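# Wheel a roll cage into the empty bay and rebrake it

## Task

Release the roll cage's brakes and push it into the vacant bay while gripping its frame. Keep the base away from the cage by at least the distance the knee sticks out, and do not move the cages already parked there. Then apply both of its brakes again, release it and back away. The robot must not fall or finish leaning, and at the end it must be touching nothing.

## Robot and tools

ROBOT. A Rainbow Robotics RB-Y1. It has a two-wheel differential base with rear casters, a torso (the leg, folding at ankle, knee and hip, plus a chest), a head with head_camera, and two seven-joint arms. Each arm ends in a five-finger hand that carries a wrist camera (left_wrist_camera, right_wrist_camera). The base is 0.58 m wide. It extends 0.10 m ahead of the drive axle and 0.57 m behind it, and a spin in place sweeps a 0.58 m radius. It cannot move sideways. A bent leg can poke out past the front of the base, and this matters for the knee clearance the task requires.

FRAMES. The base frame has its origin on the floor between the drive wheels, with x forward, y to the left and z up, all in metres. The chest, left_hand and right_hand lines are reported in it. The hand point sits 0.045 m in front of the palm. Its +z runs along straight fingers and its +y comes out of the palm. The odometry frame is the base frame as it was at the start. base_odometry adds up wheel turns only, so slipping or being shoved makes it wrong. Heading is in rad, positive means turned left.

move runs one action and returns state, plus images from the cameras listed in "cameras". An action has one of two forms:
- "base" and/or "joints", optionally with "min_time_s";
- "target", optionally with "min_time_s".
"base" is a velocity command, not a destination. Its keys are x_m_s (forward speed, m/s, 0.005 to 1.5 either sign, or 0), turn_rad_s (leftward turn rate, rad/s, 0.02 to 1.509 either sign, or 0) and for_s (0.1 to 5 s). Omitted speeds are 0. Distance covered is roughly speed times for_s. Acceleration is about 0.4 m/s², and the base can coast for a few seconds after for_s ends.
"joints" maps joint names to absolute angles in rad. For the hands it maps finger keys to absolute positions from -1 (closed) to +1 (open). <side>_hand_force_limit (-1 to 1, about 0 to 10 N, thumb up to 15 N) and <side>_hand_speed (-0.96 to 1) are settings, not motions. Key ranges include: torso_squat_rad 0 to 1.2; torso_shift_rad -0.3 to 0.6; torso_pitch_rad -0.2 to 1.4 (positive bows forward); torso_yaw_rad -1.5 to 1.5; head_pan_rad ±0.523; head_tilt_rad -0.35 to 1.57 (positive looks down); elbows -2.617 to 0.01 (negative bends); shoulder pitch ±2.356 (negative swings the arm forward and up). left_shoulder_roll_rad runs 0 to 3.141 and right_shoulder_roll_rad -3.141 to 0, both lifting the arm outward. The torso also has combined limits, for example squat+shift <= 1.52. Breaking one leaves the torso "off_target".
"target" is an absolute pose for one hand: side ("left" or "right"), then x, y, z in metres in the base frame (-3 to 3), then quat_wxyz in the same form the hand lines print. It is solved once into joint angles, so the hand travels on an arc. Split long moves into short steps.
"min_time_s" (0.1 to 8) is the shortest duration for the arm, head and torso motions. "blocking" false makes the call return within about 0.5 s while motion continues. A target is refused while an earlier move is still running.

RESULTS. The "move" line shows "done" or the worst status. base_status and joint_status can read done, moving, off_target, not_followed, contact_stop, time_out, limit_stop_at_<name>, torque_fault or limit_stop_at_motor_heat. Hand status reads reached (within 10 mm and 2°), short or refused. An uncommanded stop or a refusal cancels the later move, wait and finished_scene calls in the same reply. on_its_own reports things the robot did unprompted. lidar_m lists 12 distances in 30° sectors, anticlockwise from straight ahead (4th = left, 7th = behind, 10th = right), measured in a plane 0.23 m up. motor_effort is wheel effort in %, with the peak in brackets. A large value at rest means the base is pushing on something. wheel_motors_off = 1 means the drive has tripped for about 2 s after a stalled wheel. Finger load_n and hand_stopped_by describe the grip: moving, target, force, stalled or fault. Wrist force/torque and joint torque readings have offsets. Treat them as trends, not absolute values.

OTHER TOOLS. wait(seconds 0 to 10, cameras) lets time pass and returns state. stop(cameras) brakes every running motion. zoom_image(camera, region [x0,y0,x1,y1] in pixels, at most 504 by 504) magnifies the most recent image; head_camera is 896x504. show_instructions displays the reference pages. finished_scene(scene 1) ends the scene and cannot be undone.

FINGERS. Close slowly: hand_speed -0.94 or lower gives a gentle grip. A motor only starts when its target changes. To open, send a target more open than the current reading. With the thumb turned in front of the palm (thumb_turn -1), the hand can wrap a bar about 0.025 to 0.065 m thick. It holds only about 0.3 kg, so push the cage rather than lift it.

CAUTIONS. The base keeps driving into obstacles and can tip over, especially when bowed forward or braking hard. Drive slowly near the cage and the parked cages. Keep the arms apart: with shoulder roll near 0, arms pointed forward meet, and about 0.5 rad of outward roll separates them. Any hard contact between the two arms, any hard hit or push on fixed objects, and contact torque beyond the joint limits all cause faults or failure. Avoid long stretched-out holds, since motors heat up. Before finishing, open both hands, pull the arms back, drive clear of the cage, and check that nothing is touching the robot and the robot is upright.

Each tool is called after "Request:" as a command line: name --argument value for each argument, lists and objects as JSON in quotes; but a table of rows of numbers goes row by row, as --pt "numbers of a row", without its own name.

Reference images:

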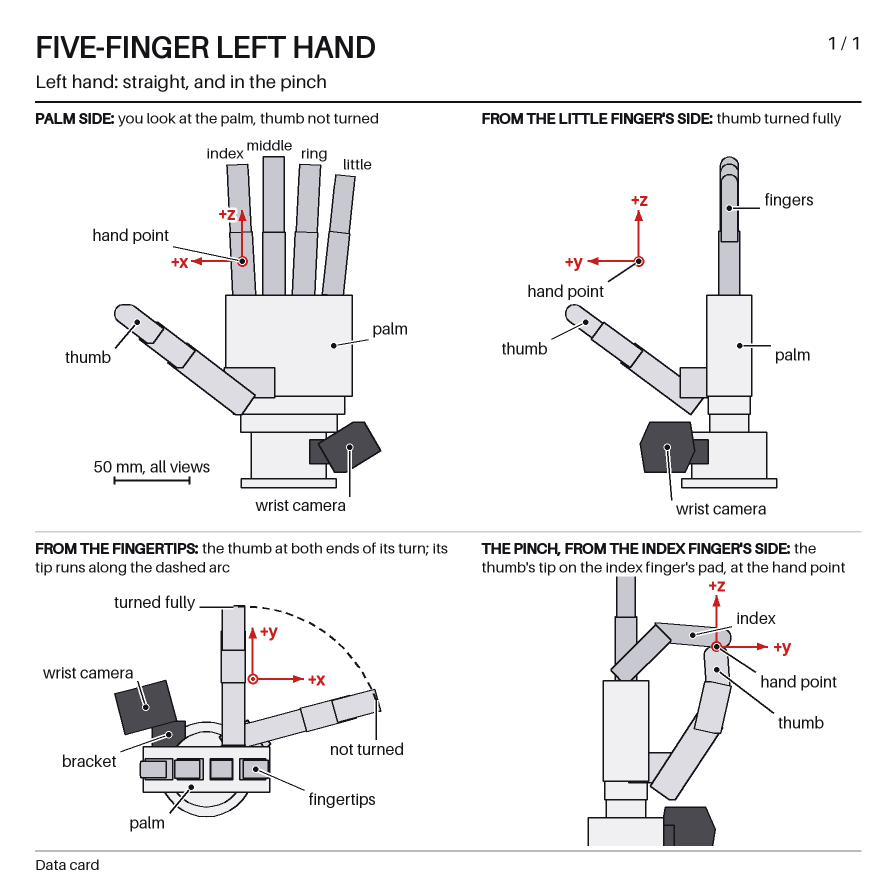

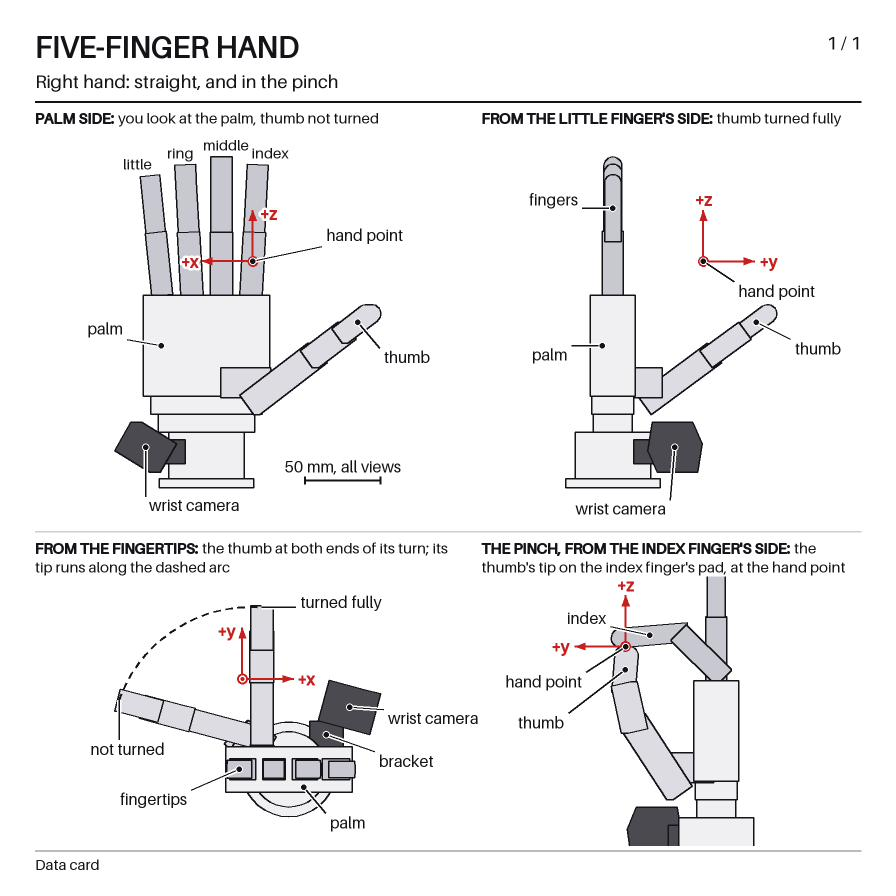

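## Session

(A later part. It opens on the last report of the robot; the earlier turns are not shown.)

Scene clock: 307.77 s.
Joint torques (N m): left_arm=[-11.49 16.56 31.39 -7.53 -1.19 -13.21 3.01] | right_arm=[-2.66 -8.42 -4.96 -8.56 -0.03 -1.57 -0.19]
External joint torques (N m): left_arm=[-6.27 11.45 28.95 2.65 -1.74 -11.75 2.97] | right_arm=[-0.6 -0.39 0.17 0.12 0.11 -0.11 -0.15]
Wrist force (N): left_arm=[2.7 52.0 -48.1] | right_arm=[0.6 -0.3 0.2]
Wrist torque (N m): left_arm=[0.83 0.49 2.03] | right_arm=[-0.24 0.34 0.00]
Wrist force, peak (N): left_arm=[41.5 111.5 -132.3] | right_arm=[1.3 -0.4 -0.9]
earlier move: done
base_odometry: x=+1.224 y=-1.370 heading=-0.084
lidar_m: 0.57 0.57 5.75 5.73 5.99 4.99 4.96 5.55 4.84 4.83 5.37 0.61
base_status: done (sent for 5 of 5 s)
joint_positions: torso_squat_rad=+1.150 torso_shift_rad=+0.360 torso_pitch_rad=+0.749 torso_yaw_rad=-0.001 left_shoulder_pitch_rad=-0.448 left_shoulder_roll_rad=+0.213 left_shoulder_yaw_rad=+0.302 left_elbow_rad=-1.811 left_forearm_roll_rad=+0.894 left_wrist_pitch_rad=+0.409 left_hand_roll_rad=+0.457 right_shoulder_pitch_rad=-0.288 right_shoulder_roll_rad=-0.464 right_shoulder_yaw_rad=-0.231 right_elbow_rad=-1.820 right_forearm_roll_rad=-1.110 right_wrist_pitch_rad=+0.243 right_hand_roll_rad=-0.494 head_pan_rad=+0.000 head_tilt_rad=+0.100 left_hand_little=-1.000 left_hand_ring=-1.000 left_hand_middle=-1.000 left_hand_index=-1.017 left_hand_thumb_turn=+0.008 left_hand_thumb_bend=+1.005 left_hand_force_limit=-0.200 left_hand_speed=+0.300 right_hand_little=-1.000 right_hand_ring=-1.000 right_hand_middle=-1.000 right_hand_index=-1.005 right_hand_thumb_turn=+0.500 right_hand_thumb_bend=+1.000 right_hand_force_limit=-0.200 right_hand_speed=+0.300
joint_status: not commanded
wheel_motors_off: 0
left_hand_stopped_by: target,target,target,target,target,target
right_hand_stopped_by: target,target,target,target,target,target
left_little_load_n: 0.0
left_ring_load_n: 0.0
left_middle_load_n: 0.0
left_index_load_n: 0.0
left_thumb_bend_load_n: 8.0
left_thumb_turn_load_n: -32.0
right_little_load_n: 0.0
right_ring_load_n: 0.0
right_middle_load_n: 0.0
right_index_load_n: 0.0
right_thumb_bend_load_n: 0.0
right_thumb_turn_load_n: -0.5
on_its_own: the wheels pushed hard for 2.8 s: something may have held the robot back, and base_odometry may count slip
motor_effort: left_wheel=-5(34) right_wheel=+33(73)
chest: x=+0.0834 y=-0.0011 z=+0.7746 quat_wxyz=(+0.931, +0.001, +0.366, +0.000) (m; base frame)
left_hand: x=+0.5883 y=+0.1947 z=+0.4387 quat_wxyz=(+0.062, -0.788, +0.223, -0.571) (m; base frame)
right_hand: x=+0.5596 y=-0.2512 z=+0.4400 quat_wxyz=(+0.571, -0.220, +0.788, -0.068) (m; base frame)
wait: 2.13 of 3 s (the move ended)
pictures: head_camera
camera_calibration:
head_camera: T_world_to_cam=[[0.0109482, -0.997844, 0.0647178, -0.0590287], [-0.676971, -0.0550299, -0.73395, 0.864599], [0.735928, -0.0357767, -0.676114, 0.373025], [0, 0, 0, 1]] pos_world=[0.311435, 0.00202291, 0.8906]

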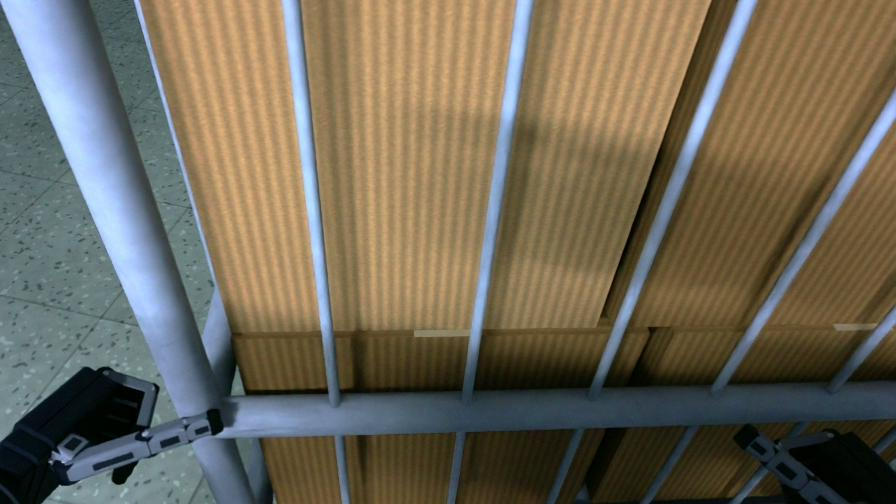

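Request:
move --base '{"x_m_s": -0.1, "for_s": 1.5}' --joints '{"head_tilt_rad": 0.6, "left_hand_thumb_turn": 0.5}' --cameras '["head_camera"]'

Request:
zoom_image --camera "head_camera" --region '[330, 20, 460, 140]'

Request:
zoom_image --camera "head_camera" --region '[650, 20, 780, 140]'

Scene clock: 311.27 s.
Joint torques (N m): left_arm=[-5.87 5.42 3.82 -9.2 0.29 -1.58 0.27] | right_arm=[-2.06 -8.41 -4.35 -8.95 -0.16 -1.39 0]
External joint torques (N m): left_arm=[-0.67 0.2 1.3 0.98 -0.26 -0.1 0.23] | right_arm=[-0.02 -0.38 0.78 -0.27 -0.01 0.06 0.04]
Wrist force (N): left_arm=[-6.8 -1.9 -15.2] | right_arm=[0.7 -0.5 0.5]
Wrist torque (N m): left_arm=[-0.49 -0.37 0.20] | right_arm=[-0.30 0.33 0.01]
Wrist force, peak (N): left_arm=[2.5 52.1 -48.3] | right_arm=[1.3 -0.5 0.3]
move: off_target
base_odometry: x=+1.075 y=-1.358 heading=-0.084
lidar_m: 0.72 3.97 5.78 5.76 5.82 4.84 4.82 5.38 4.82 4.79 5.36 0.76
base_status: done (sent for 1.5 of 1.5 s)
joint_positions: torso_squat_rad=+1.150 torso_shift_rad=+0.360 torso_pitch_rad=+0.750 torso_yaw_rad=+0.000 left_shoulder_pitch_rad=-0.449 left_shoulder_roll_rad=+0.215 left_shoulder_yaw_rad=+0.309 left_elbow_rad=-1.811 left_forearm_roll_rad=+0.894 left_wrist_pitch_rad=+0.406 left_hand_roll_rad=+0.458 right_shoulder_pitch_rad=-0.288 right_shoulder_roll_rad=-0.464 right_shoulder_yaw_rad=-0.231 right_elbow_rad=-1.820 right_forearm_roll_rad=-1.110 right_wrist_pitch_rad=+0.243 right_hand_roll_rad=-0.494 head_pan_rad=+0.000 head_tilt_rad=+0.600 left_hand_little=-1.000 left_hand_ring=-1.000 left_hand_middle=-1.000 left_hand_index=-1.017 left_hand_thumb_turn=+0.011 left_hand_thumb_bend=+1.000 left_hand_force_limit=-0.200 left_hand_speed=+0.300 right_hand_little=-1.000 right_hand_ring=-1.000 right_hand_middle=-1.000 right_hand_index=-1.005 right_hand_thumb_turn=+0.500 right_hand_thumb_bend=+1.000 right_hand_force_limit=-0.200 right_hand_speed=+0.300
joint_status: left_hand_thumb_turn off_target (ended at +0.011, target +0.500); the others done
wheel_motors_off: 0
left_hand_stopped_by: target,target,target,target,target,target
right_hand_stopped_by: target,target,target,target,target,target
left_little_load_n: 0.0
left_ring_load_n: 0.0
left_middle_load_n: 0.0
left_index_load_n: 0.0
left_thumb_bend_load_n: 0.0
left_thumb_turn_load_n: -0.5
right_little_load_n: 0.0
right_ring_load_n: 0.0
right_middle_load_n: 0.0
right_index_load_n: 0.0
right_thumb_bend_load_n: 0.0
right_thumb_turn_load_n: 0.0
motor_effort: left_wheel=-4(22) right_wheel=+2(16)
chest: x=+0.0836 y=-0.0008 z=+0.7745 quat_wxyz=(+0.931, +0.001, +0.366, +0.000) (m; base frame)
left_hand: x=+0.5898 y=+0.1999 z=+0.4399 quat_wxyz=(+0.066, -0.787, +0.221, -0.572) (m; base frame)
right_hand: x=+0.5598 y=-0.2505 z=+0.4397 quat_wxyz=(+0.571, -0.220, +0.788, -0.067) (m; base frame)
pictures: head_camera
camera_calibration:
head_camera: T_world_to_cam=[[0.042095, -0.99783, 0.0506209, -0.0532405], [-0.946026, -0.0561028, -0.319199, 0.552518], [0.321347, -0.034452, -0.946335, 0.715495], [0, 0, 0, 1]] pos_world=[0.295015, 0.00252299, 0.856156]

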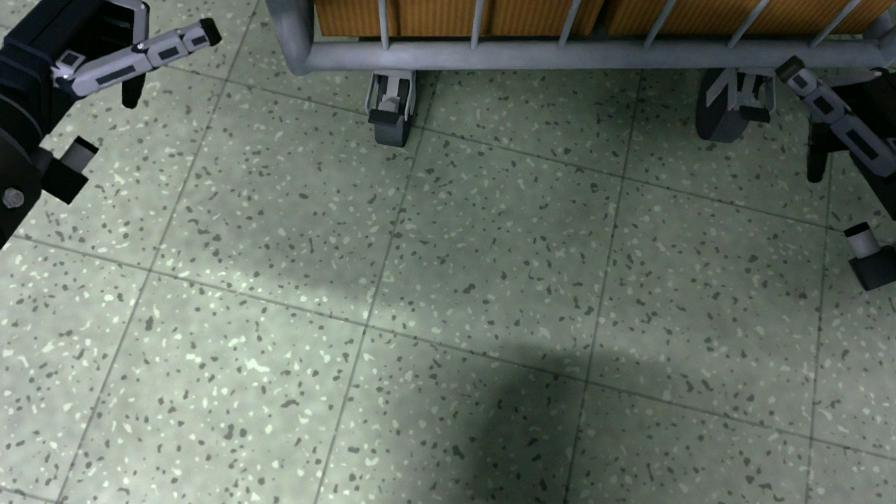

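Scaled by 3.877 from the camera's 896x504 image, which has a finer 1280x720 frame.

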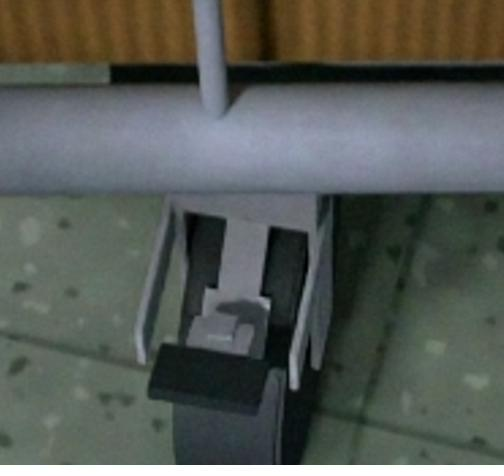

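Scaled by 3.877 from the camera's 896x504 image, which has a finer 1280x720 frame.

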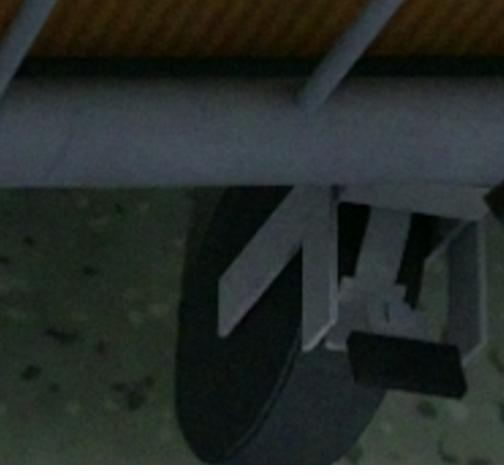

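Request:
move --joints '{"head_tilt_rad": -0.35}' --cameras '["head_camera"]'

Scene clock: 313.07 s.
Joint torques (N m): left_arm=[-6.18 5.5 3.85 -9.29 0.29 -1.53 0.3] | right_arm=[-1.84 -8.84 -5.36 -8.68 -0.18 -1.39 -0.06]
External joint torques (N m): left_arm=[-0.97 0.28 1.33 0.89 -0.26 -0.06 0.26] | right_arm=[0.2 -0.81 -0.23 0 -0.04 0.06 -0.02]
Wrist force (N): left_arm=[-6.6 -1.8 -15.1] | right_arm=[0.4 -0.1 0.2]
Wrist torque (N m): left_arm=[-0.49 -0.39 0.21] | right_arm=[-0.20 0.38 0.00]
Wrist force, peak (N): left_arm=[-6.7 -2.2 -15.6] | right_arm=[0.8 -0.6 0.3]
move: done
base_odometry: x=+1.075 y=-1.358 heading=-0.084
lidar_m: 0.72 3.97 5.78 5.76 5.82 4.84 4.83 5.38 4.81 4.79 5.37 0.77
base_status: not commanded
joint_positions: torso_squat_rad=+1.150 torso_shift_rad=+0.360 torso_pitch_rad=+0.750 torso_yaw_rad=+0.000 left_shoulder_pitch_rad=-0.449 left_shoulder_roll_rad=+0.215 left_shoulder_yaw_rad=+0.309 left_elbow_rad=-1.811 left_forearm_roll_rad=+0.894 left_wrist_pitch_rad=+0.406 left_hand_roll_rad=+0.458 right_shoulder_pitch_rad=-0.288 right_shoulder_roll_rad=-0.464 right_shoulder_yaw_rad=-0.231 right_elbow_rad=-1.820 right_forearm_roll_rad=-1.110 right_wrist_pitch_rad=+0.243 right_hand_roll_rad=-0.494 head_pan_rad=+0.000 head_tilt_rad=-0.350 left_hand_little=-1.000 left_hand_ring=-1.000 left_hand_middle=-1.000 left_hand_index=-1.017 left_hand_thumb_turn=+0.011 left_hand_thumb_bend=+1.000 left_hand_force_limit=-0.200 left_hand_speed=+0.300 right_hand_little=-1.000 right_hand_ring=-1.000 right_hand_middle=-1.000 right_hand_index=-1.005 right_hand_thumb_turn=+0.500 right_hand_thumb_bend=+1.000 right_hand_force_limit=-0.200 right_hand_speed=+0.300
joint_status: all done
wheel_motors_off: 0
left_hand_stopped_by: target,target,target,target,target,target
right_hand_stopped_by: target,target,target,target,target,target
left_little_load_n: 0.0
left_ring_load_n: 0.0
left_middle_load_n: 0.0
left_index_load_n: 0.0
left_thumb_bend_load_n: 0.0
left_thumb_turn_load_n: -0.5
right_little_load_n: 0.0
right_ring_load_n: 0.0
right_middle_load_n: 0.0
right_index_load_n: 0.0
right_thumb_bend_load_n: 0.0
right_thumb_turn_load_n: 0.0
motor_effort: left_wheel=-4(5) right_wheel=+2(2)
chest: x=+0.0836 y=-0.0008 z=+0.7745 quat_wxyz=(+0.931, +0.001, +0.366, +0.000) (m; base frame)
left_hand: x=+0.5898 y=+0.1999 z=+0.4399 quat_wxyz=(+0.066, -0.787, +0.221, -0.572) (m; base frame)
right_hand: x=+0.5598 y=-0.2505 z=+0.4397 quat_wxyz=(+0.571, -0.220, +0.788, -0.067) (m; base frame)
pictures: head_camera
camera_calibration:
head_camera: T_world_to_cam=[[-0.0183954, -0.997805, 0.0636191, -0.0507079], [-0.290715, -0.0555429, -0.955196, 0.973945], [0.956633, -0.0360662, -0.289055, -0.0299438], [0, 0, 0, 1]] pos_world=[0.310853, 0.00241919, 0.92488]

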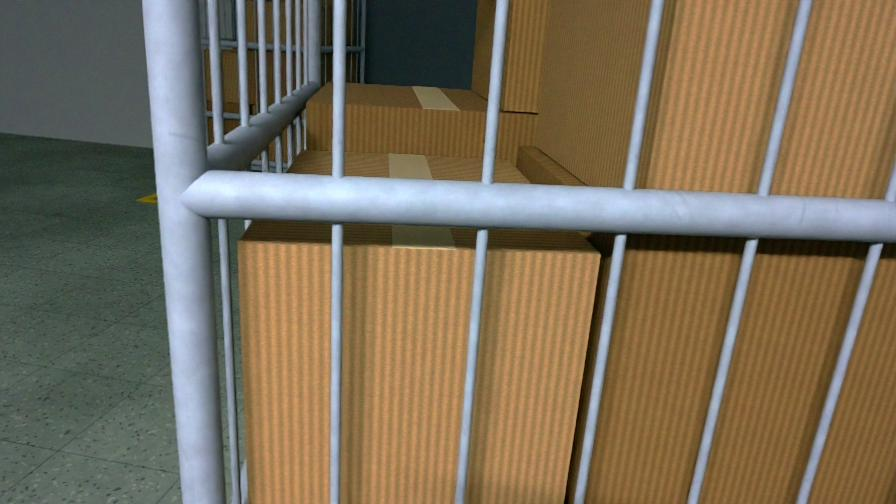

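Request:
move --cameras '["all"]'

Scene clock: 313.90 s.
Joint torques (N m): left_arm=[-6.11 5.44 3.84 -9.25 0.26 -1.55 0.28] | right_arm=[-1.9 -8.82 -4.79 -8.97 -0.04 -1.4 -0.05]
External joint torques (N m): left_arm=[-0.9 0.22 1.33 0.93 -0.3 -0.08 0.24] | right_arm=[0.13 -0.79 0.34 -0.29 0.11 0.05 -0.02]
Motor temperatures (°C): left_arm=[35 36 38 36 41 43 45] | right_arm=[35 36 37 33 44 46 45]
Wrist force (N): left_arm=[-7.0 -1.9 -15.3] | right_arm=[0.2 -0.5 0.4]
Wrist torque (N m): left_arm=[-0.50 -0.32 0.20] | right_arm=[-0.30 0.40 -0.04]
Wrist force, peak (N): left_arm=[-7.2 -1.9 -15.5] | right_arm=[0.8 -0.5 0.3]
base_odometry: x=+1.075 y=-1.358 heading=-0.084
lidar_m: 0.72 3.96 5.78 5.76 5.83 4.84 4.82 5.38 4.82 4.80 5.36 0.77
base_status: not commanded
joint_positions: torso_squat_rad=+1.150 torso_shift_rad=+0.360 torso_pitch_rad=+0.750 torso_yaw_rad=+0.000 left_shoulder_pitch_rad=-0.449 left_shoulder_roll_rad=+0.215 left_shoulder_yaw_rad=+0.309 left_elbow_rad=-1.811 left_forearm_roll_rad=+0.894 left_wrist_pitch_rad=+0.406 left_hand_roll_rad=+0.458 right_shoulder_pitch_rad=-0.288 right_shoulder_roll_rad=-0.464 right_shoulder_yaw_rad=-0.231 right_elbow_rad=-1.820 right_forearm_roll_rad=-1.110 right_wrist_pitch_rad=+0.243 right_hand_roll_rad=-0.494 head_pan_rad=+0.000 head_tilt_rad=-0.350 left_hand_little=-1.000 left_hand_ring=-1.000 left_hand_middle=-1.000 left_hand_index=-1.017 left_hand_thumb_turn=+0.011 left_hand_thumb_bend=+1.000 left_hand_force_limit=-0.200 left_hand_speed=+0.300 right_hand_little=-1.000 right_hand_ring=-1.000 right_hand_middle=-1.000 right_hand_index=-1.005 right_hand_thumb_turn=+0.500 right_hand_thumb_bend=+1.000 right_hand_force_limit=-0.200 right_hand_speed=+0.300
joint_status: all done
wheel_motors_off: 0
left_hand_stopped_by: target,target,target,target,target,target
right_hand_stopped_by: target,target,target,target,target,target
left_little_load_n: 0.0
left_ring_load_n: 0.0
left_middle_load_n: 0.0
left_index_load_n: 0.0
left_thumb_bend_load_n: 0.0
left_thumb_turn_load_n: -0.5
right_little_load_n: 0.0
right_ring_load_n: 0.0
right_middle_load_n: 0.0
right_index_load_n: 0.0
right_thumb_bend_load_n: 0.0
right_thumb_turn_load_n: 0.0
motor_effort: left_wheel=-5(5) right_wheel=+2(2)
chest: x=+0.0836 y=-0.0008 z=+0.7745 quat_wxyz=(+0.931, +0.001, +0.366, +0.000) (m; base frame)
left_hand: x=+0.5898 y=+0.1999 z=+0.4399 quat_wxyz=(+0.066, -0.787, +0.221, -0.572) (m; base frame)
right_hand: x=+0.5598 y=-0.2505 z=+0.4397 quat_wxyz=(+0.571, -0.220, +0.788, -0.067) (m; base frame)
pictures: head_camera, left_wrist_camera, right_wrist_camera
camera_calibration:
head_camera: T_world_to_cam=[[-0.0183954, -0.997805, 0.0636191, -0.0507079], [-0.290715, -0.0555429, -0.955196, 0.973945], [0.956633, -0.0360662, -0.289055, -0.0299438], [0, 0, 0, 1]] pos_world=[0.310853, 0.00241919, 0.92488]
left_wrist_camera: T_world_to_cam=[[0.339844, 0.716751, 0.608912, -0.608922], [-0.38485, -0.484775, 0.78542, -0.0278713], [0.858136, -0.50126, 0.111094, -0.341804], [0, 0, 0, 1]] pos_world=[0.489526, 0.251602, 0.430643]
right_wrist_camera: T_world_to_cam=[[-0.319111, 0.753301, -0.57507, 0.616197], [-0.338303, 0.476274, 0.811612, -0.0491], [0.885279, 0.453542, 0.102859, -0.314309], [0, 0, 0, 1]] pos_world=[0.458276, -0.298244, 0.426536]

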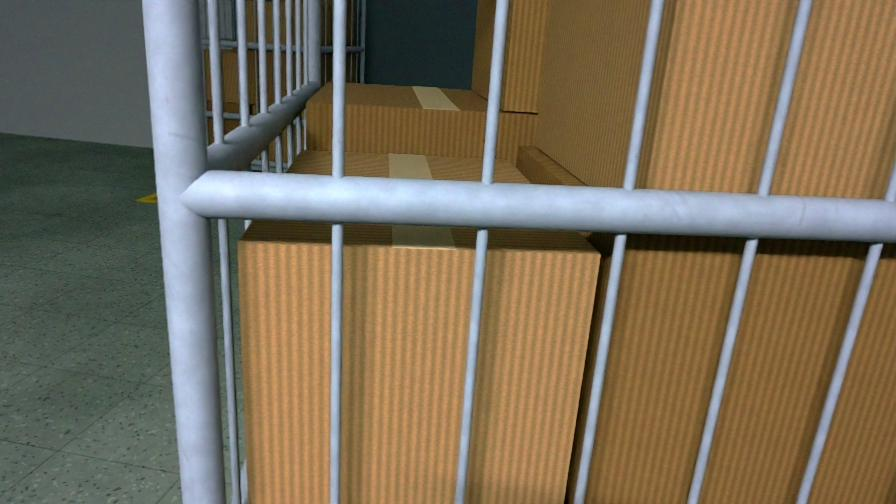

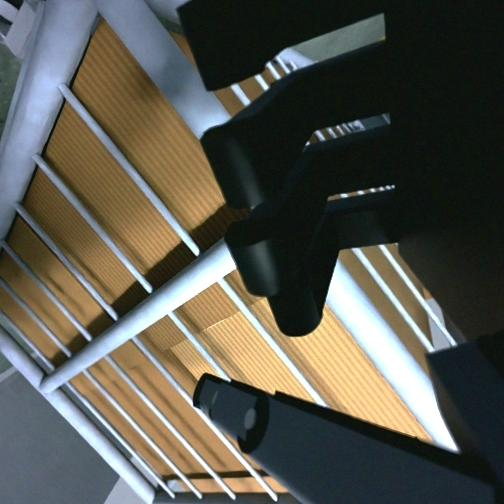

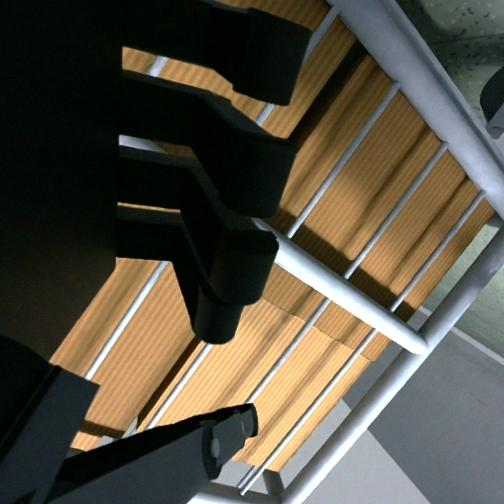

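Request:
move --joints '{"head_tilt_rad": 0.5}' --cameras '["head_camera"]'

Request:
zoom_image --camera "head_camera" --region '[100, 200, 800, 504]'

Scene clock: 315.20 s.
Joint torques (N m): left_arm=[-6.28 5.57 3.91 -9.2 0.29 -1.61 0.16] | right_arm=[-1.96 -8.84 -4.46 -8.68 -0.13 -1.36 -0.14]
External joint torques (N m): left_arm=[-1.07 0.35 1.39 0.98 -0.26 -0.13 0.12] | right_arm=[0.08 -0.81 0.67 0 0.01 0.09 -0.11]
Wrist force (N): left_arm=[-6.7 -2.0 -15.1] | right_arm=[0.5 -0.3 0.1]
Wrist torque (N m): left_arm=[-0.52 -0.38 0.19] | right_arm=[-0.24 0.35 -0.01]
Wrist force, peak (N): left_arm=[-6.7 -1.6 -15.7] | right_arm=[0.9 -0.5 0.3]
move: done
base_odometry: x=+1.075 y=-1.358 heading=-0.084
lidar_m: 0.72 3.97 5.78 5.76 5.82 4.84 4.82 5.38 4.82 4.80 5.36 0.77
base_status: not commanded
joint_positions: torso_squat_rad=+1.150 torso_shift_rad=+0.360 torso_pitch_rad=+0.750 torso_yaw_rad=+0.000 left_shoulder_pitch_rad=-0.449 left_shoulder_roll_rad=+0.215 left_shoulder_yaw_rad=+0.309 left_elbow_rad=-1.811 left_forearm_roll_rad=+0.894 left_wrist_pitch_rad=+0.406 left_hand_roll_rad=+0.458 right_shoulder_pitch_rad=-0.288 right_shoulder_roll_rad=-0.464 right_shoulder_yaw_rad=-0.231 right_elbow_rad=-1.820 right_forearm_roll_rad=-1.110 right_wrist_pitch_rad=+0.243 right_hand_roll_rad=-0.494 head_pan_rad=+0.000 head_tilt_rad=+0.500 left_hand_little=-1.000 left_hand_ring=-1.000 left_hand_middle=-1.000 left_hand_index=-1.017 left_hand_thumb_turn=+0.011 left_hand_thumb_bend=+1.000 left_hand_force_limit=-0.200 left_hand_speed=+0.300 right_hand_little=-1.000 right_hand_ring=-1.000 right_hand_middle=-1.000 right_hand_index=-1.005 right_hand_thumb_turn=+0.500 right_hand_thumb_bend=+1.000 right_hand_force_limit=-0.200 right_hand_speed=+0.300
joint_status: all done
wheel_motors_off: 0
left_hand_stopped_by: target,target,target,target,target,target
right_hand_stopped_by: target,target,target,target,target,target
left_little_load_n: 0.0
left_ring_load_n: 0.0
left_middle_load_n: 0.0
left_index_load_n: 0.0
left_thumb_bend_load_n: 0.0
left_thumb_turn_load_n: -0.5
right_little_load_n: 0.5
right_ring_load_n: 0.0
right_middle_load_n: 0.0
right_index_load_n: 0.0
right_thumb_bend_load_n: -0.5
right_thumb_turn_load_n: -0.5
motor_effort: left_wheel=-5(6) right_wheel=+2(2)
chest: x=+0.0836 y=-0.0008 z=+0.7745 quat_wxyz=(+0.931, +0.001, +0.366, +0.000) (m; base frame)
left_hand: x=+0.5898 y=+0.1999 z=+0.4399 quat_wxyz=(+0.066, -0.787, +0.221, -0.572) (m; base frame)
right_hand: x=+0.5598 y=-0.2505 z=+0.4397 quat_wxyz=(+0.571, -0.220, +0.788, -0.067) (m; base frame)
pictures: head_camera
camera_calibration:
head_camera: T_world_to_cam=[[0.036698, -0.997832, 0.0546288, -0.0555834], [-0.9094, -0.056009, -0.412134, 0.628027], [0.4143, -0.034555, -0.909484, 0.66013], [0, 0, 0, 1]] pos_world=[0.299676, 0.00252303, 0.862245]

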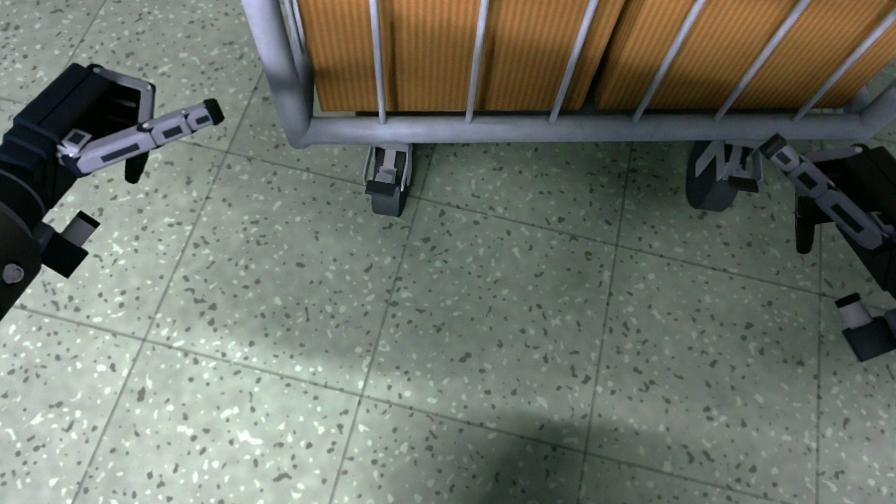

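Region (100, 200, 800, 504) is 700x304 pixels. A region can be at most 504 by 504 pixels.

Request:
zoom_image --camera "head_camera" --region '[330, 120, 450, 240]'

Request:
zoom_image --camera "head_camera" --region '[660, 120, 780, 240]'

Scaled by 4.200 from the camera's 896x504 image, which has a finer 1280x720 frame.

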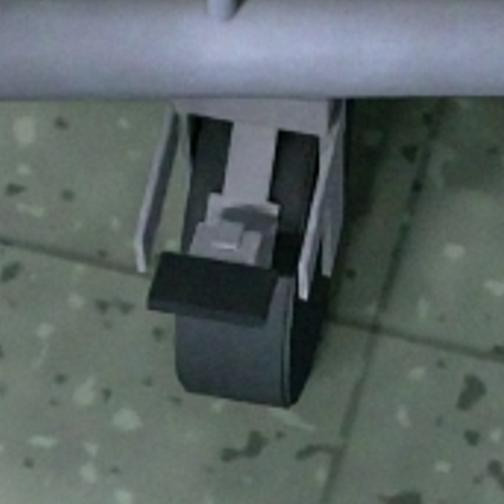

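Scaled by 4.200 from the camera's 896x504 image, which has a finer 1280x720 frame.

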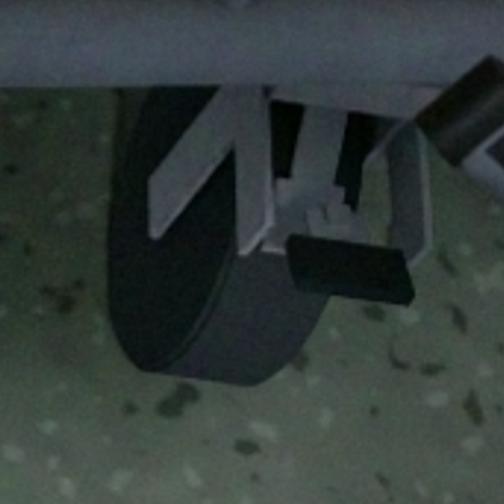

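Request:
move --base '{"turn_rad_s": 0.33, "for_s": 1.0}'

Request:
move --base '{"x_m_s": -0.38, "for_s": 2.45}'

Request:
move --base '{"turn_rad_s": -0.25, "for_s": 1.0}' --joints '{"head_tilt_rad": 0.2}' --cameras '["head_camera"]'

Scene clock: 318.07 s.
Joint torques (N m): left_arm=[-5.44 5.45 3.75 -9.18 0.22 -1.53 0.06] | right_arm=[-1.68 -8.8 -5.06 -8.97 -0.05 -1.36 -0.03]
External joint torques (N m): left_arm=[-0.23 0.23 1.23 1 -0.33 -0.05 0.02] | right_arm=[0.36 -0.78 0.07 -0.29 0.1 0.1 0.01]
Wrist force (N): left_arm=[-6.9 -2.1 -15.3] | right_arm=[0.6 -0.4 0.1]
Wrist torque (N m): left_arm=[-0.53 -0.35 0.21] | right_arm=[-0.26 0.34 0.00]
Wrist force, peak (N): left_arm=[-7.1 -1.9 -15.6] | right_arm=[0.9 -0.6 0.1]
move: done
base_odometry: x=+1.075 y=-1.358 heading=+0.245
lidar_m: 0.72 5.96 5.76 5.98 5.00 4.82 5.00 4.98 4.79 4.98 0.84 0.72
base_status: done (sent for 1 of 1 s)
joint_positions: torso_squat_rad=+1.150 torso_shift_rad=+0.360 torso_pitch_rad=+0.750 torso_yaw_rad=+0.000 left_shoulder_pitch_rad=-0.449 left_shoulder_roll_rad=+0.215 left_shoulder_yaw_rad=+0.309 left_elbow_rad=-1.811 left_forearm_roll_rad=+0.894 left_wrist_pitch_rad=+0.406 left_hand_roll_rad=+0.458 right_shoulder_pitch_rad=-0.288 right_shoulder_roll_rad=-0.464 right_shoulder_yaw_rad=-0.231 right_elbow_rad=-1.820 right_forearm_roll_rad=-1.110 right_wrist_pitch_rad=+0.243 right_hand_roll_rad=-0.494 head_pan_rad=+0.000 head_tilt_rad=+0.500 left_hand_little=-1.000 left_hand_ring=-1.000 left_hand_middle=-1.000 left_hand_index=-1.017 left_hand_thumb_turn=+0.011 left_hand_thumb_bend=+1.000 left_hand_force_limit=-0.200 left_hand_speed=+0.300 right_hand_little=-1.000 right_hand_ring=-1.000 right_hand_middle=-1.000 right_hand_index=-1.005 right_hand_thumb_turn=+0.500 right_hand_thumb_bend=+1.000 right_hand_force_limit=-0.200 right_hand_speed=+0.300
joint_status: not commanded
wheel_motors_off: 0
left_hand_stopped_by: target,target,target,target,target,target
right_hand_stopped_by: target,target,target,target,target,target
left_little_load_n: 0.0
left_ring_load_n: 0.0
left_middle_load_n: 0.0
left_index_load_n: 0.0
left_thumb_bend_load_n: 0.0
left_thumb_turn_load_n: 0.0
right_little_load_n: 0.0
right_ring_load_n: 0.0
right_middle_load_n: 0.0
right_index_load_n: 0.0
right_thumb_bend_load_n: 0.0
right_thumb_turn_load_n: -0.5
motor_effort: left_wheel=-2(22) right_wheel=+9(29)
chest: x=+0.0836 y=-0.0008 z=+0.7745 quat_wxyz=(+0.931, +0.001, +0.366, +0.000) (m; base frame)
left_hand: x=+0.5899 y=+0.2000 z=+0.4400 quat_wxyz=(+0.066, -0.787, +0.221, -0.572) (m; base frame)
right_hand: x=+0.5599 y=-0.2505 z=+0.4397 quat_wxyz=(+0.571, -0.220, +0.788, -0.067) (m; base frame)
pictures: none

Scene clock: 322.17 s.
Joint torques (N m): left_arm=[-5.2 4.78 3.8 -9.3 0.23 -1.54 0.28] | right_arm=[-2.2 -9.16 -4.39 -8.95 -0.46 -1.35 -0.08]
External joint torques (N m): left_arm=[0.01 -0.44 1.28 0.88 -0.32 -0.07 0.24] | right_arm=[-0.16 -1.13 0.74 -0.27 -0.31 0.11 -0.04]
Wrist force (N): left_arm=[-6.5 -2.1 -15.1] | right_arm=[0.6 -0.3 0.4]
Wrist torque (N m): left_arm=[-0.54 -0.42 0.22] | right_arm=[-0.27 0.32 -0.01]
Wrist force, peak (N): left_arm=[-7.0 -1.9 -16.1] | right_arm=[0.9 -0.7 0.3]
move: done
base_odometry: x=+0.165 y=-1.585 heading=+0.245
lidar_m: 1.64 6.46 6.23 5.66 4.15 4.02 4.16 4.47 4.31 4.49 5.60 1.63
base_status: done (sent for 2.47 of 2.47 s)
joint_positions: torso_squat_rad=+1.150 torso_shift_rad=+0.360 torso_pitch_rad=+0.750 torso_yaw_rad=+0.000 left_shoulder_pitch_rad=-0.449 left_shoulder_roll_rad=+0.216 left_shoulder_yaw_rad=+0.309 left_elbow_rad=-1.811 left_forearm_roll_rad=+0.894 left_wrist_pitch_rad=+0.406 left_hand_roll_rad=+0.458 right_shoulder_pitch_rad=-0.288 right_shoulder_roll_rad=-0.464 right_shoulder_yaw_rad=-0.231 right_elbow_rad=-1.820 right_forearm_roll_rad=-1.110 right_wrist_pitch_rad=+0.243 right_hand_roll_rad=-0.494 head_pan_rad=+0.000 head_tilt_rad=+0.500 left_hand_little=-1.000 left_hand_ring=-1.000 left_hand_middle=-1.000 left_hand_index=-1.017 left_hand_thumb_turn=+0.011 left_hand_thumb_bend=+1.000 left_hand_force_limit=-0.200 left_hand_speed=+0.300 right_hand_little=-1.000 right_hand_ring=-1.000 right_hand_middle=-1.000 right_hand_index=-1.005 right_hand_thumb_turn=+0.500 right_hand_thumb_bend=+1.000 right_hand_force_limit=-0.200 right_hand_speed=+0.300
joint_status: not commanded
wheel_motors_off: 0
left_hand_stopped_by: target,target,target,target,target,target
right_hand_stopped_by: target,target,target,target,target,target
left_little_load_n: 0.0
left_ring_load_n: 0.0
left_middle_load_n: 0.0
left_index_load_n: 0.0
left_thumb_bend_load_n: 0.0
left_thumb_turn_load_n: 0.0
right_little_load_n: 0.0
right_ring_load_n: 0.0
right_middle_load_n: 0.0
right_index_load_n: 0.0
right_thumb_bend_load_n: 0.5
right_thumb_turn_load_n: 0.0
motor_effort: left_wheel=+0(25) right_wheel=+1(20)
chest: x=+0.0836 y=-0.0008 z=+0.7745 quat_wxyz=(+0.931, +0.001, +0.366, +0.000) (m; base frame)
left_hand: x=+0.5899 y=+0.2000 z=+0.4400 quat_wxyz=(+0.066, -0.787, +0.221, -0.572) (m; base frame)
right_hand: x=+0.5598 y=-0.2505 z=+0.4397 quat_wxyz=(+0.571, -0.220, +0.788, -0.067) (m; base frame)
pictures: none

Scene clock: 324.00 s.
Joint torques (N m): left_arm=[-5.11 4.97 3.87 -9.33 0.32 -1.4 0.23] | right_arm=[-2.02 -8.41 -4.7 -8.61 -0.14 -1.5 -0.14]
External joint torques (N m): left_arm=[0.1 -0.25 1.35 0.85 -0.23 0.07 0.19] | right_arm=[0.02 -0.38 0.43 0.07 0.01 -0.04 -0.1]
Wrist force (N): left_arm=[-6.8 -2.1 -15.4] | right_arm=[0.5 -0.5 0.4]
Wrist torque (N m): left_arm=[-0.51 -0.37 0.21] | right_arm=[-0.28 0.36 -0.01]
Wrist force, peak (N): left_arm=[-7.0 -1.6 -15.6] | right_arm=[0.8 -0.6 0.2]
move: done
base_odometry: x=+0.165 y=-1.585 heading=-0.004
lidar_m: 1.64 6.30 6.24 6.24 4.61 4.01 4.02 4.68 4.33 4.32 5.04 4.31
base_status: done (sent for 1 of 1 s)
joint_positions: torso_squat_rad=+1.150 torso_shift_rad=+0.360 torso_pitch_rad=+0.750 torso_yaw_rad=+0.000 left_shoulder_pitch_rad=-0.449 left_shoulder_roll_rad=+0.216 left_shoulder_yaw_rad=+0.309 left_elbow_rad=-1.811 left_forearm_roll_rad=+0.894 left_wrist_pitch_rad=+0.406 left_hand_roll_rad=+0.458 right_shoulder_pitch_rad=-0.288 right_shoulder_roll_rad=-0.464 right_shoulder_yaw_rad=-0.231 right_elbow_rad=-1.820 right_forearm_roll_rad=-1.110 right_wrist_pitch_rad=+0.243 right_hand_roll_rad=-0.494 head_pan_rad=+0.000 head_tilt_rad=+0.200 left_hand_little=-1.000 left_hand_ring=-1.000 left_hand_middle=-1.000 left_hand_index=-1.017 left_hand_thumb_turn=+0.011 left_hand_thumb_bend=+1.000 left_hand_force_limit=-0.200 left_hand_speed=+0.300 right_hand_little=-1.000 right_hand_ring=-1.000 right_hand_middle=-1.000 right_hand_index=-1.005 right_hand_thumb_turn=+0.500 right_hand_thumb_bend=+1.000 right_hand_force_limit=-0.200 right_hand_speed=+0.300
joint_status: all done
wheel_motors_off: 0
left_hand_stopped_by: target,target,target,target,target,target
right_hand_stopped_by: target,target,target,target,target,target
left_little_load_n: 0.0
left_ring_load_n: 0.0
left_middle_load_n: 0.0
left_index_load_n: 0.0
left_thumb_bend_load_n: 0.0
left_thumb_turn_load_n: 0.0
right_little_load_n: 0.0
right_ring_load_n: 0.0
right_middle_load_n: 0.0
right_index_load_n: 0.0
right_thumb_bend_load_n: 0.0
right_thumb_turn_load_n: 0.0
motor_effort: left_wheel=+5(21) right_wheel=-2(21)
chest: x=+0.0836 y=-0.0008 z=+0.7745 quat_wxyz=(+0.931, +0.001, +0.366, +0.000) (m; base frame)
left_hand: x=+0.5899 y=+0.2000 z=+0.4400 quat_wxyz=(+0.066, -0.787, +0.221, -0.572) (m; base frame)
right_hand: x=+0.5598 y=-0.2505 z=+0.4397 quat_wxyz=(+0.571, -0.220, +0.788, -0.067) (m; base frame)
pictures: head_camera
camera_calibration:
head_camera: T_world_to_cam=[[0.0185089, -0.997829, 0.0632043, -0.0590227], [-0.747077, -0.0558146, -0.66239, 0.81638], [0.664479, -0.0349584, -0.746489, 0.453424], [0, 0, 0, 1]] pos_world=[0.3097, 0.00252235, 0.882968]

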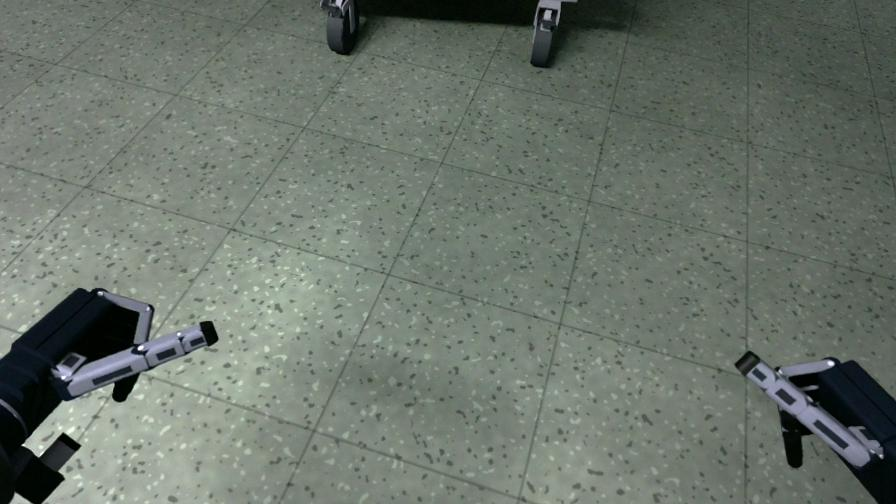

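Request:
move --joints '{"head_tilt_rad": -0.25}' --cameras '["head_camera"]'

Scene clock: 325.10 s.
Joint torques (N m): left_arm=[-4.9 5.19 3.93 -9.34 0.31 -1.47 0.29] | right_arm=[-1.76 -8.85 -4.63 -8.73 -0.11 -1.47 -0.04]
External joint torques (N m): left_arm=[0.31 -0.03 1.41 0.84 -0.24 0 0.25] | right_arm=[0.27 -0.82 0.5 -0.05 0.04 -0.01 0]
Wrist force (N): left_arm=[-6.9 -2.2 -15.0] | right_arm=[0.7 -0.4 0.4]
Wrist torque (N m): left_arm=[-0.55 -0.34 0.22] | right_arm=[-0.28 0.32 -0.01]
Wrist force, peak (N): left_arm=[-7.0 -2.1 -15.6] | right_arm=[0.6 -0.6 0.2]
move: done
base_odometry: x=+0.165 y=-1.585 heading=-0.004
lidar_m: 1.63 6.30 6.23 6.24 4.61 4.01 4.01 4.68 4.33 4.33 5.04 4.31
base_status: not commanded
joint_positions: torso_squat_rad=+1.150 torso_shift_rad=+0.360 torso_pitch_rad=+0.750 torso_yaw_rad=+0.000 left_shoulder_pitch_rad=-0.449 left_shoulder_roll_rad=+0.216 left_shoulder_yaw_rad=+0.309 left_elbow_rad=-1.811 left_forearm_roll_rad=+0.894 left_wrist_pitch_rad=+0.406 left_hand_roll_rad=+0.458 right_shoulder_pitch_rad=-0.288 right_shoulder_roll_rad=-0.464 right_shoulder_yaw_rad=-0.231 right_elbow_rad=-1.820 right_forearm_roll_rad=-1.110 right_wrist_pitch_rad=+0.243 right_hand_roll_rad=-0.494 head_pan_rad=+0.000 head_tilt_rad=-0.250 left_hand_little=-1.000 left_hand_ring=-1.000 left_hand_middle=-1.000 left_hand_index=-1.017 left_hand_thumb_turn=+0.011 left_hand_thumb_bend=+1.000 left_hand_force_limit=-0.200 left_hand_speed=+0.300 right_hand_little=-1.000 right_hand_ring=-1.000 right_hand_middle=-1.000 right_hand_index=-1.005 right_hand_thumb_turn=+0.500 right_hand_thumb_bend=+1.000 right_hand_force_limit=-0.200 right_hand_speed=+0.300
joint_status: all done
wheel_motors_off: 0
left_hand_stopped_by: target,target,target,target,target,target
right_hand_stopped_by: target,target,target,target,target,target
left_little_load_n: 0.0
left_ring_load_n: 0.0
left_middle_load_n: 0.0
left_index_load_n: 0.0
left_thumb_bend_load_n: 0.0
left_thumb_turn_load_n: -0.5
right_little_load_n: 0.0
right_ring_load_n: 0.0
right_middle_load_n: 0.0
right_index_load_n: 0.0
right_thumb_bend_load_n: 0.0
right_thumb_turn_load_n: 0.0
motor_effort: left_wheel=+6(8) right_wheel=-2(2)
chest: x=+0.0836 y=-0.0008 z=+0.7745 quat_wxyz=(+0.931, +0.001, +0.366, +0.000) (m; base frame)
left_hand: x=+0.5899 y=+0.2000 z=+0.4400 quat_wxyz=(+0.066, -0.787, +0.221, -0.572) (m; base frame)
right_hand: x=+0.5598 y=-0.2505 z=+0.4397 quat_wxyz=(+0.571, -0.220, +0.788, -0.067) (m; base frame)
pictures: head_camera
camera_calibration:
head_camera: T_world_to_cam=[[-0.0116778, -0.997816, 0.0650126, -0.0534777], [-0.384624, -0.0555325, -0.921402, 0.965538], [0.923, -0.0357654, -0.383135, 0.0632653], [0, 0, 0, 1]] pos_world=[0.31235, 0.00252046, 0.917364]

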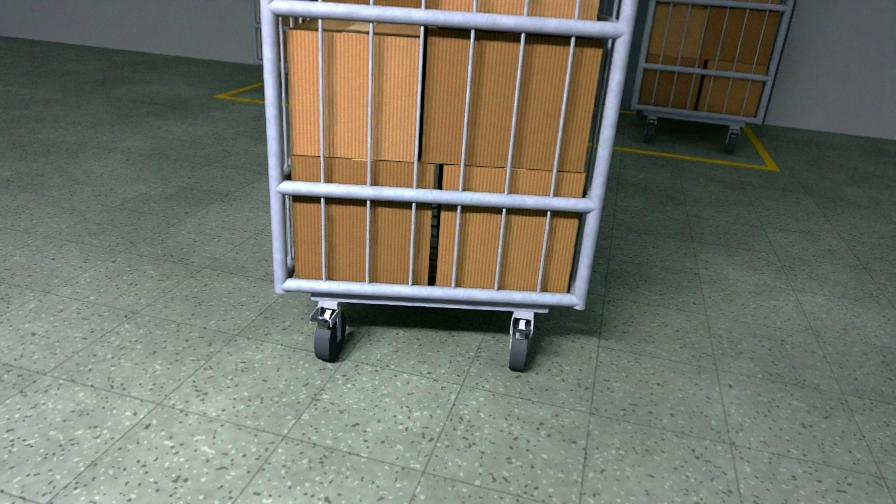

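Request:
zoom_image --camera "head_camera" --region '[290, 290, 370, 370]'

Request:
zoom_image --camera "head_camera" --region '[480, 300, 560, 380]'

Scaled by 6.300 from the camera's 896x504 image, which has a finer 1280x720 frame.

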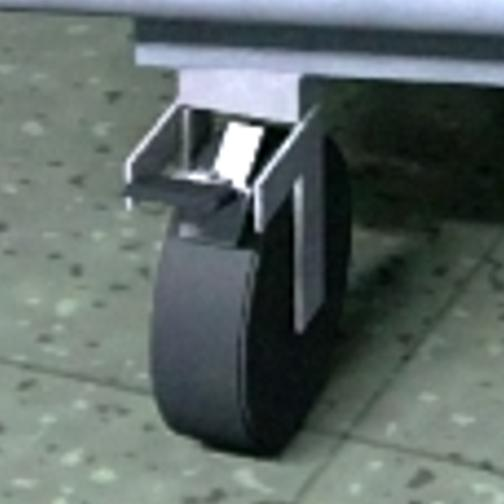

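Scaled by 6.300 from the camera's 896x504 image, which has a finer 1280x720 frame.

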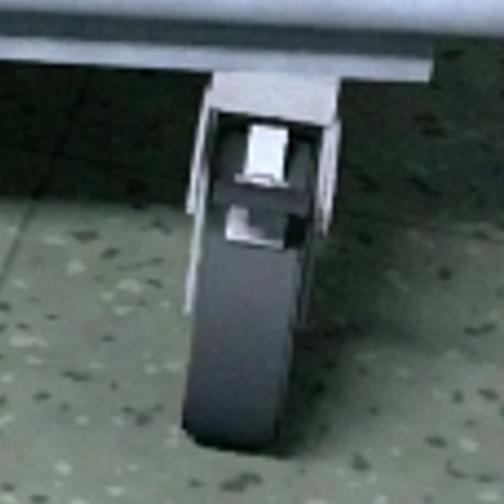

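Request:
zoom_image --camera "head_camera" --region '[630, 100, 770, 170]'

Scaled by 3.600 from the camera's 896x504 image, which has a finer 1280x720 frame.

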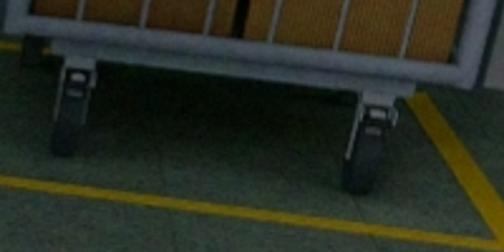

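Request:
move --joints '{"left_shoulder_pitch_rad": 0.1, "left_shoulder_roll_rad": 0.25, "left_shoulder_yaw_rad": -0.1, "left_elbow_rad": -1.65, "left_forearm_roll_rad": 2.9, "left_wrist_pitch_rad": -0.37, "left_hand_roll_rad": 0.2, "right_shoulder_pitch_rad": -0.04, "right_shoulder_roll_rad": -0.056, "right_shoulder_yaw_rad": 0.084, "right_elbow_rad": -1.576, "right_forearm_roll_rad": -2.935, "right_wrist_pitch_rad": -0.372, "right_hand_roll_rad": -0.278, "head_tilt_rad": 0.3, "left_hand_index": 0.1, "left_hand_middle": 0.1, "left_hand_ring": 0.1, "left_hand_little": -0.8, "right_hand_index": 0.1, "right_hand_middle": 0.1, "right_hand_ring": 0.1, "right_hand_little": -0.8}' --base '{"x_m_s": 0.35, "for_s": 2.85}' --min_time_s 1.5 --cameras '["all"]'

Scene clock: 330.23 s.
Joint torques (N m): left_arm=[5.54 3.13 1.78 -5.7 -0.49 0.9 0.02] | right_arm=[4.2 0.21 0.3 -6.65 0.28 0.95 0.26]
External joint torques (N m): left_arm=[-1.17 0 0.07 0.17 -0.21 0.23 0.01] | right_arm=[0.02 0.26 0.14 -0.34 0.32 0.03 0.26]
Wrist force (N): left_arm=[-3.2 -6.3 -12.3] | right_arm=[-4.5 -5.3 3.3]
Wrist torque (N m): left_arm=[-1.02 -0.55 0.29] | right_arm=[-0.78 0.65 -0.42]
Wrist force, peak (N): left_arm=[-6.1 -6.1 -15.5] | right_arm=[-3.9 -6.9 3.3]
move: done
base_odometry: x=+1.169 y=-1.590 heading=-0.004
lidar_m: 0.62 0.65 5.96 5.97 5.72 4.98 4.98 5.28 4.59 4.60 5.10 0.65
base_status: done (sent for 2.87 of 2.87 s)
joint_positions: torso_squat_rad=+1.150 torso_shift_rad=+0.360 torso_pitch_rad=+0.750 torso_yaw_rad=+0.000 left_shoulder_pitch_rad=+0.100 left_shoulder_roll_rad=+0.250 left_shoulder_yaw_rad=-0.100 left_elbow_rad=-1.650 left_forearm_roll_rad=+2.900 left_wrist_pitch_rad=-0.370 left_hand_roll_rad=+0.200 right_shoulder_pitch_rad=-0.040 right_shoulder_roll_rad=-0.056 right_shoulder_yaw_rad=+0.084 right_elbow_rad=-1.576 right_forearm_roll_rad=-2.935 right_wrist_pitch_rad=-0.372 right_hand_roll_rad=-0.278 head_pan_rad=+0.000 head_tilt_rad=+0.300 left_hand_little=-0.800 left_hand_ring=+0.100 left_hand_middle=+0.100 left_hand_index=+0.100 left_hand_thumb_turn=+0.011 left_hand_thumb_bend=+1.000 left_hand_force_limit=-0.200 left_hand_speed=+0.300 right_hand_little=-0.800 right_hand_ring=+0.100 right_hand_middle=+0.100 right_hand_index=+0.100 right_hand_thumb_turn=+0.500 right_hand_thumb_bend=+1.000 right_hand_force_limit=-0.200 right_hand_speed=+0.300
joint_status: all done
wheel_motors_off: 0
left_hand_stopped_by: target,target,target,target,target,target
right_hand_stopped_by: target,target,target,target,target,target
left_little_load_n: 0.0
left_ring_load_n: 0.0
left_middle_load_n: 0.0
left_index_load_n: 0.0
left_thumb_bend_load_n: 0.0
left_thumb_turn_load_n: 0.0
right_little_load_n: 0.0
right_ring_load_n: 0.0
right_middle_load_n: 0.0
right_index_load_n: 0.0
right_thumb_bend_load_n: -0.5
right_thumb_turn_load_n: 0.0
motor_effort: left_wheel=+0(28) right_wheel=-1(23)
chest: x=+0.0837 y=-0.0008 z=+0.7745 quat_wxyz=(+0.931, +0.001, +0.366, +0.000) (m; base frame)
left_hand: x=+0.2948 y=+0.3104 z=+0.2130 quat_wxyz=(-0.098, -0.773, -0.592, -0.206) (m; base frame)
right_hand: x=+0.3397 y=-0.2405 z=+0.1999 quat_wxyz=(+0.176, +0.685, +0.685, +0.174) (m; base frame)
pictures: head_camera, left_wrist_camera, right_wrist_camera
camera_calibration:
head_camera: T_world_to_cam=[[0.0248714, -0.997827, 0.0610151, -0.0585539], [-0.809518, -0.0559142, -0.584426, 0.760585], [0.586568, -0.0348573, -0.80915, 0.528482], [0, 0, 0, 1]] pos_world=[0.307173, 0.00252227, 0.8757]
left_wrist_camera: T_world_to_cam=[[-0.762697, 0.563564, -0.317316, 0.120255], [0.155441, 0.635974, 0.755894, -0.410565], [0.627799, 0.527194, -0.572656, -0.113657], [0, 0, 0, 1]] pos_world=[0.226891, 0.253256, 0.283416]
right_wrist_camera: T_world_to_cam=[[0.85084, 0.261414, 0.455779, -0.321297], [-0.051171, -0.822097, 0.567043, -0.294644], [0.522927, -0.505786, -0.686096, -0.0492629], [0, 0, 0, 1]] pos_world=[0.284056, -0.183151, 0.279718]

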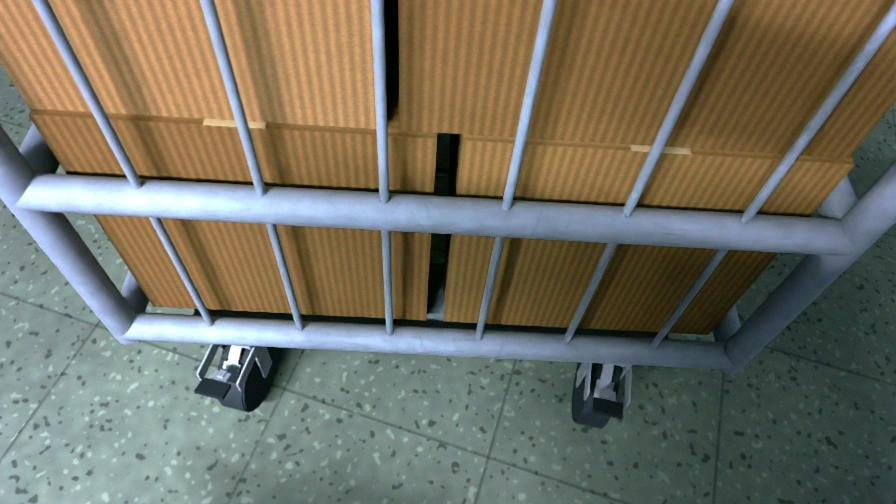

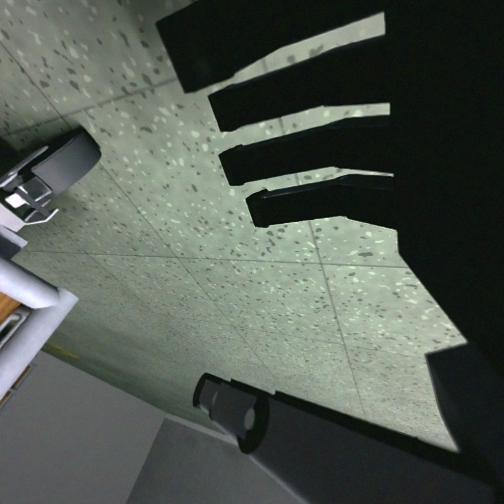

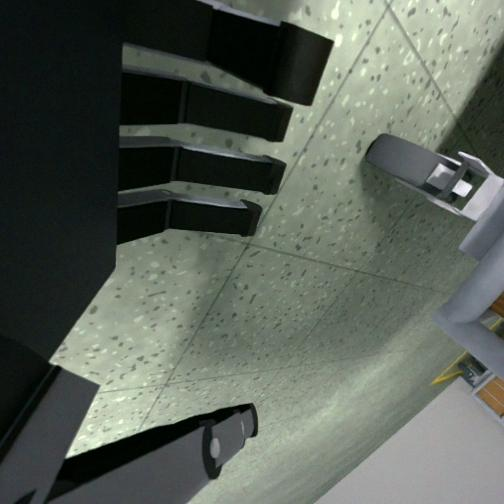

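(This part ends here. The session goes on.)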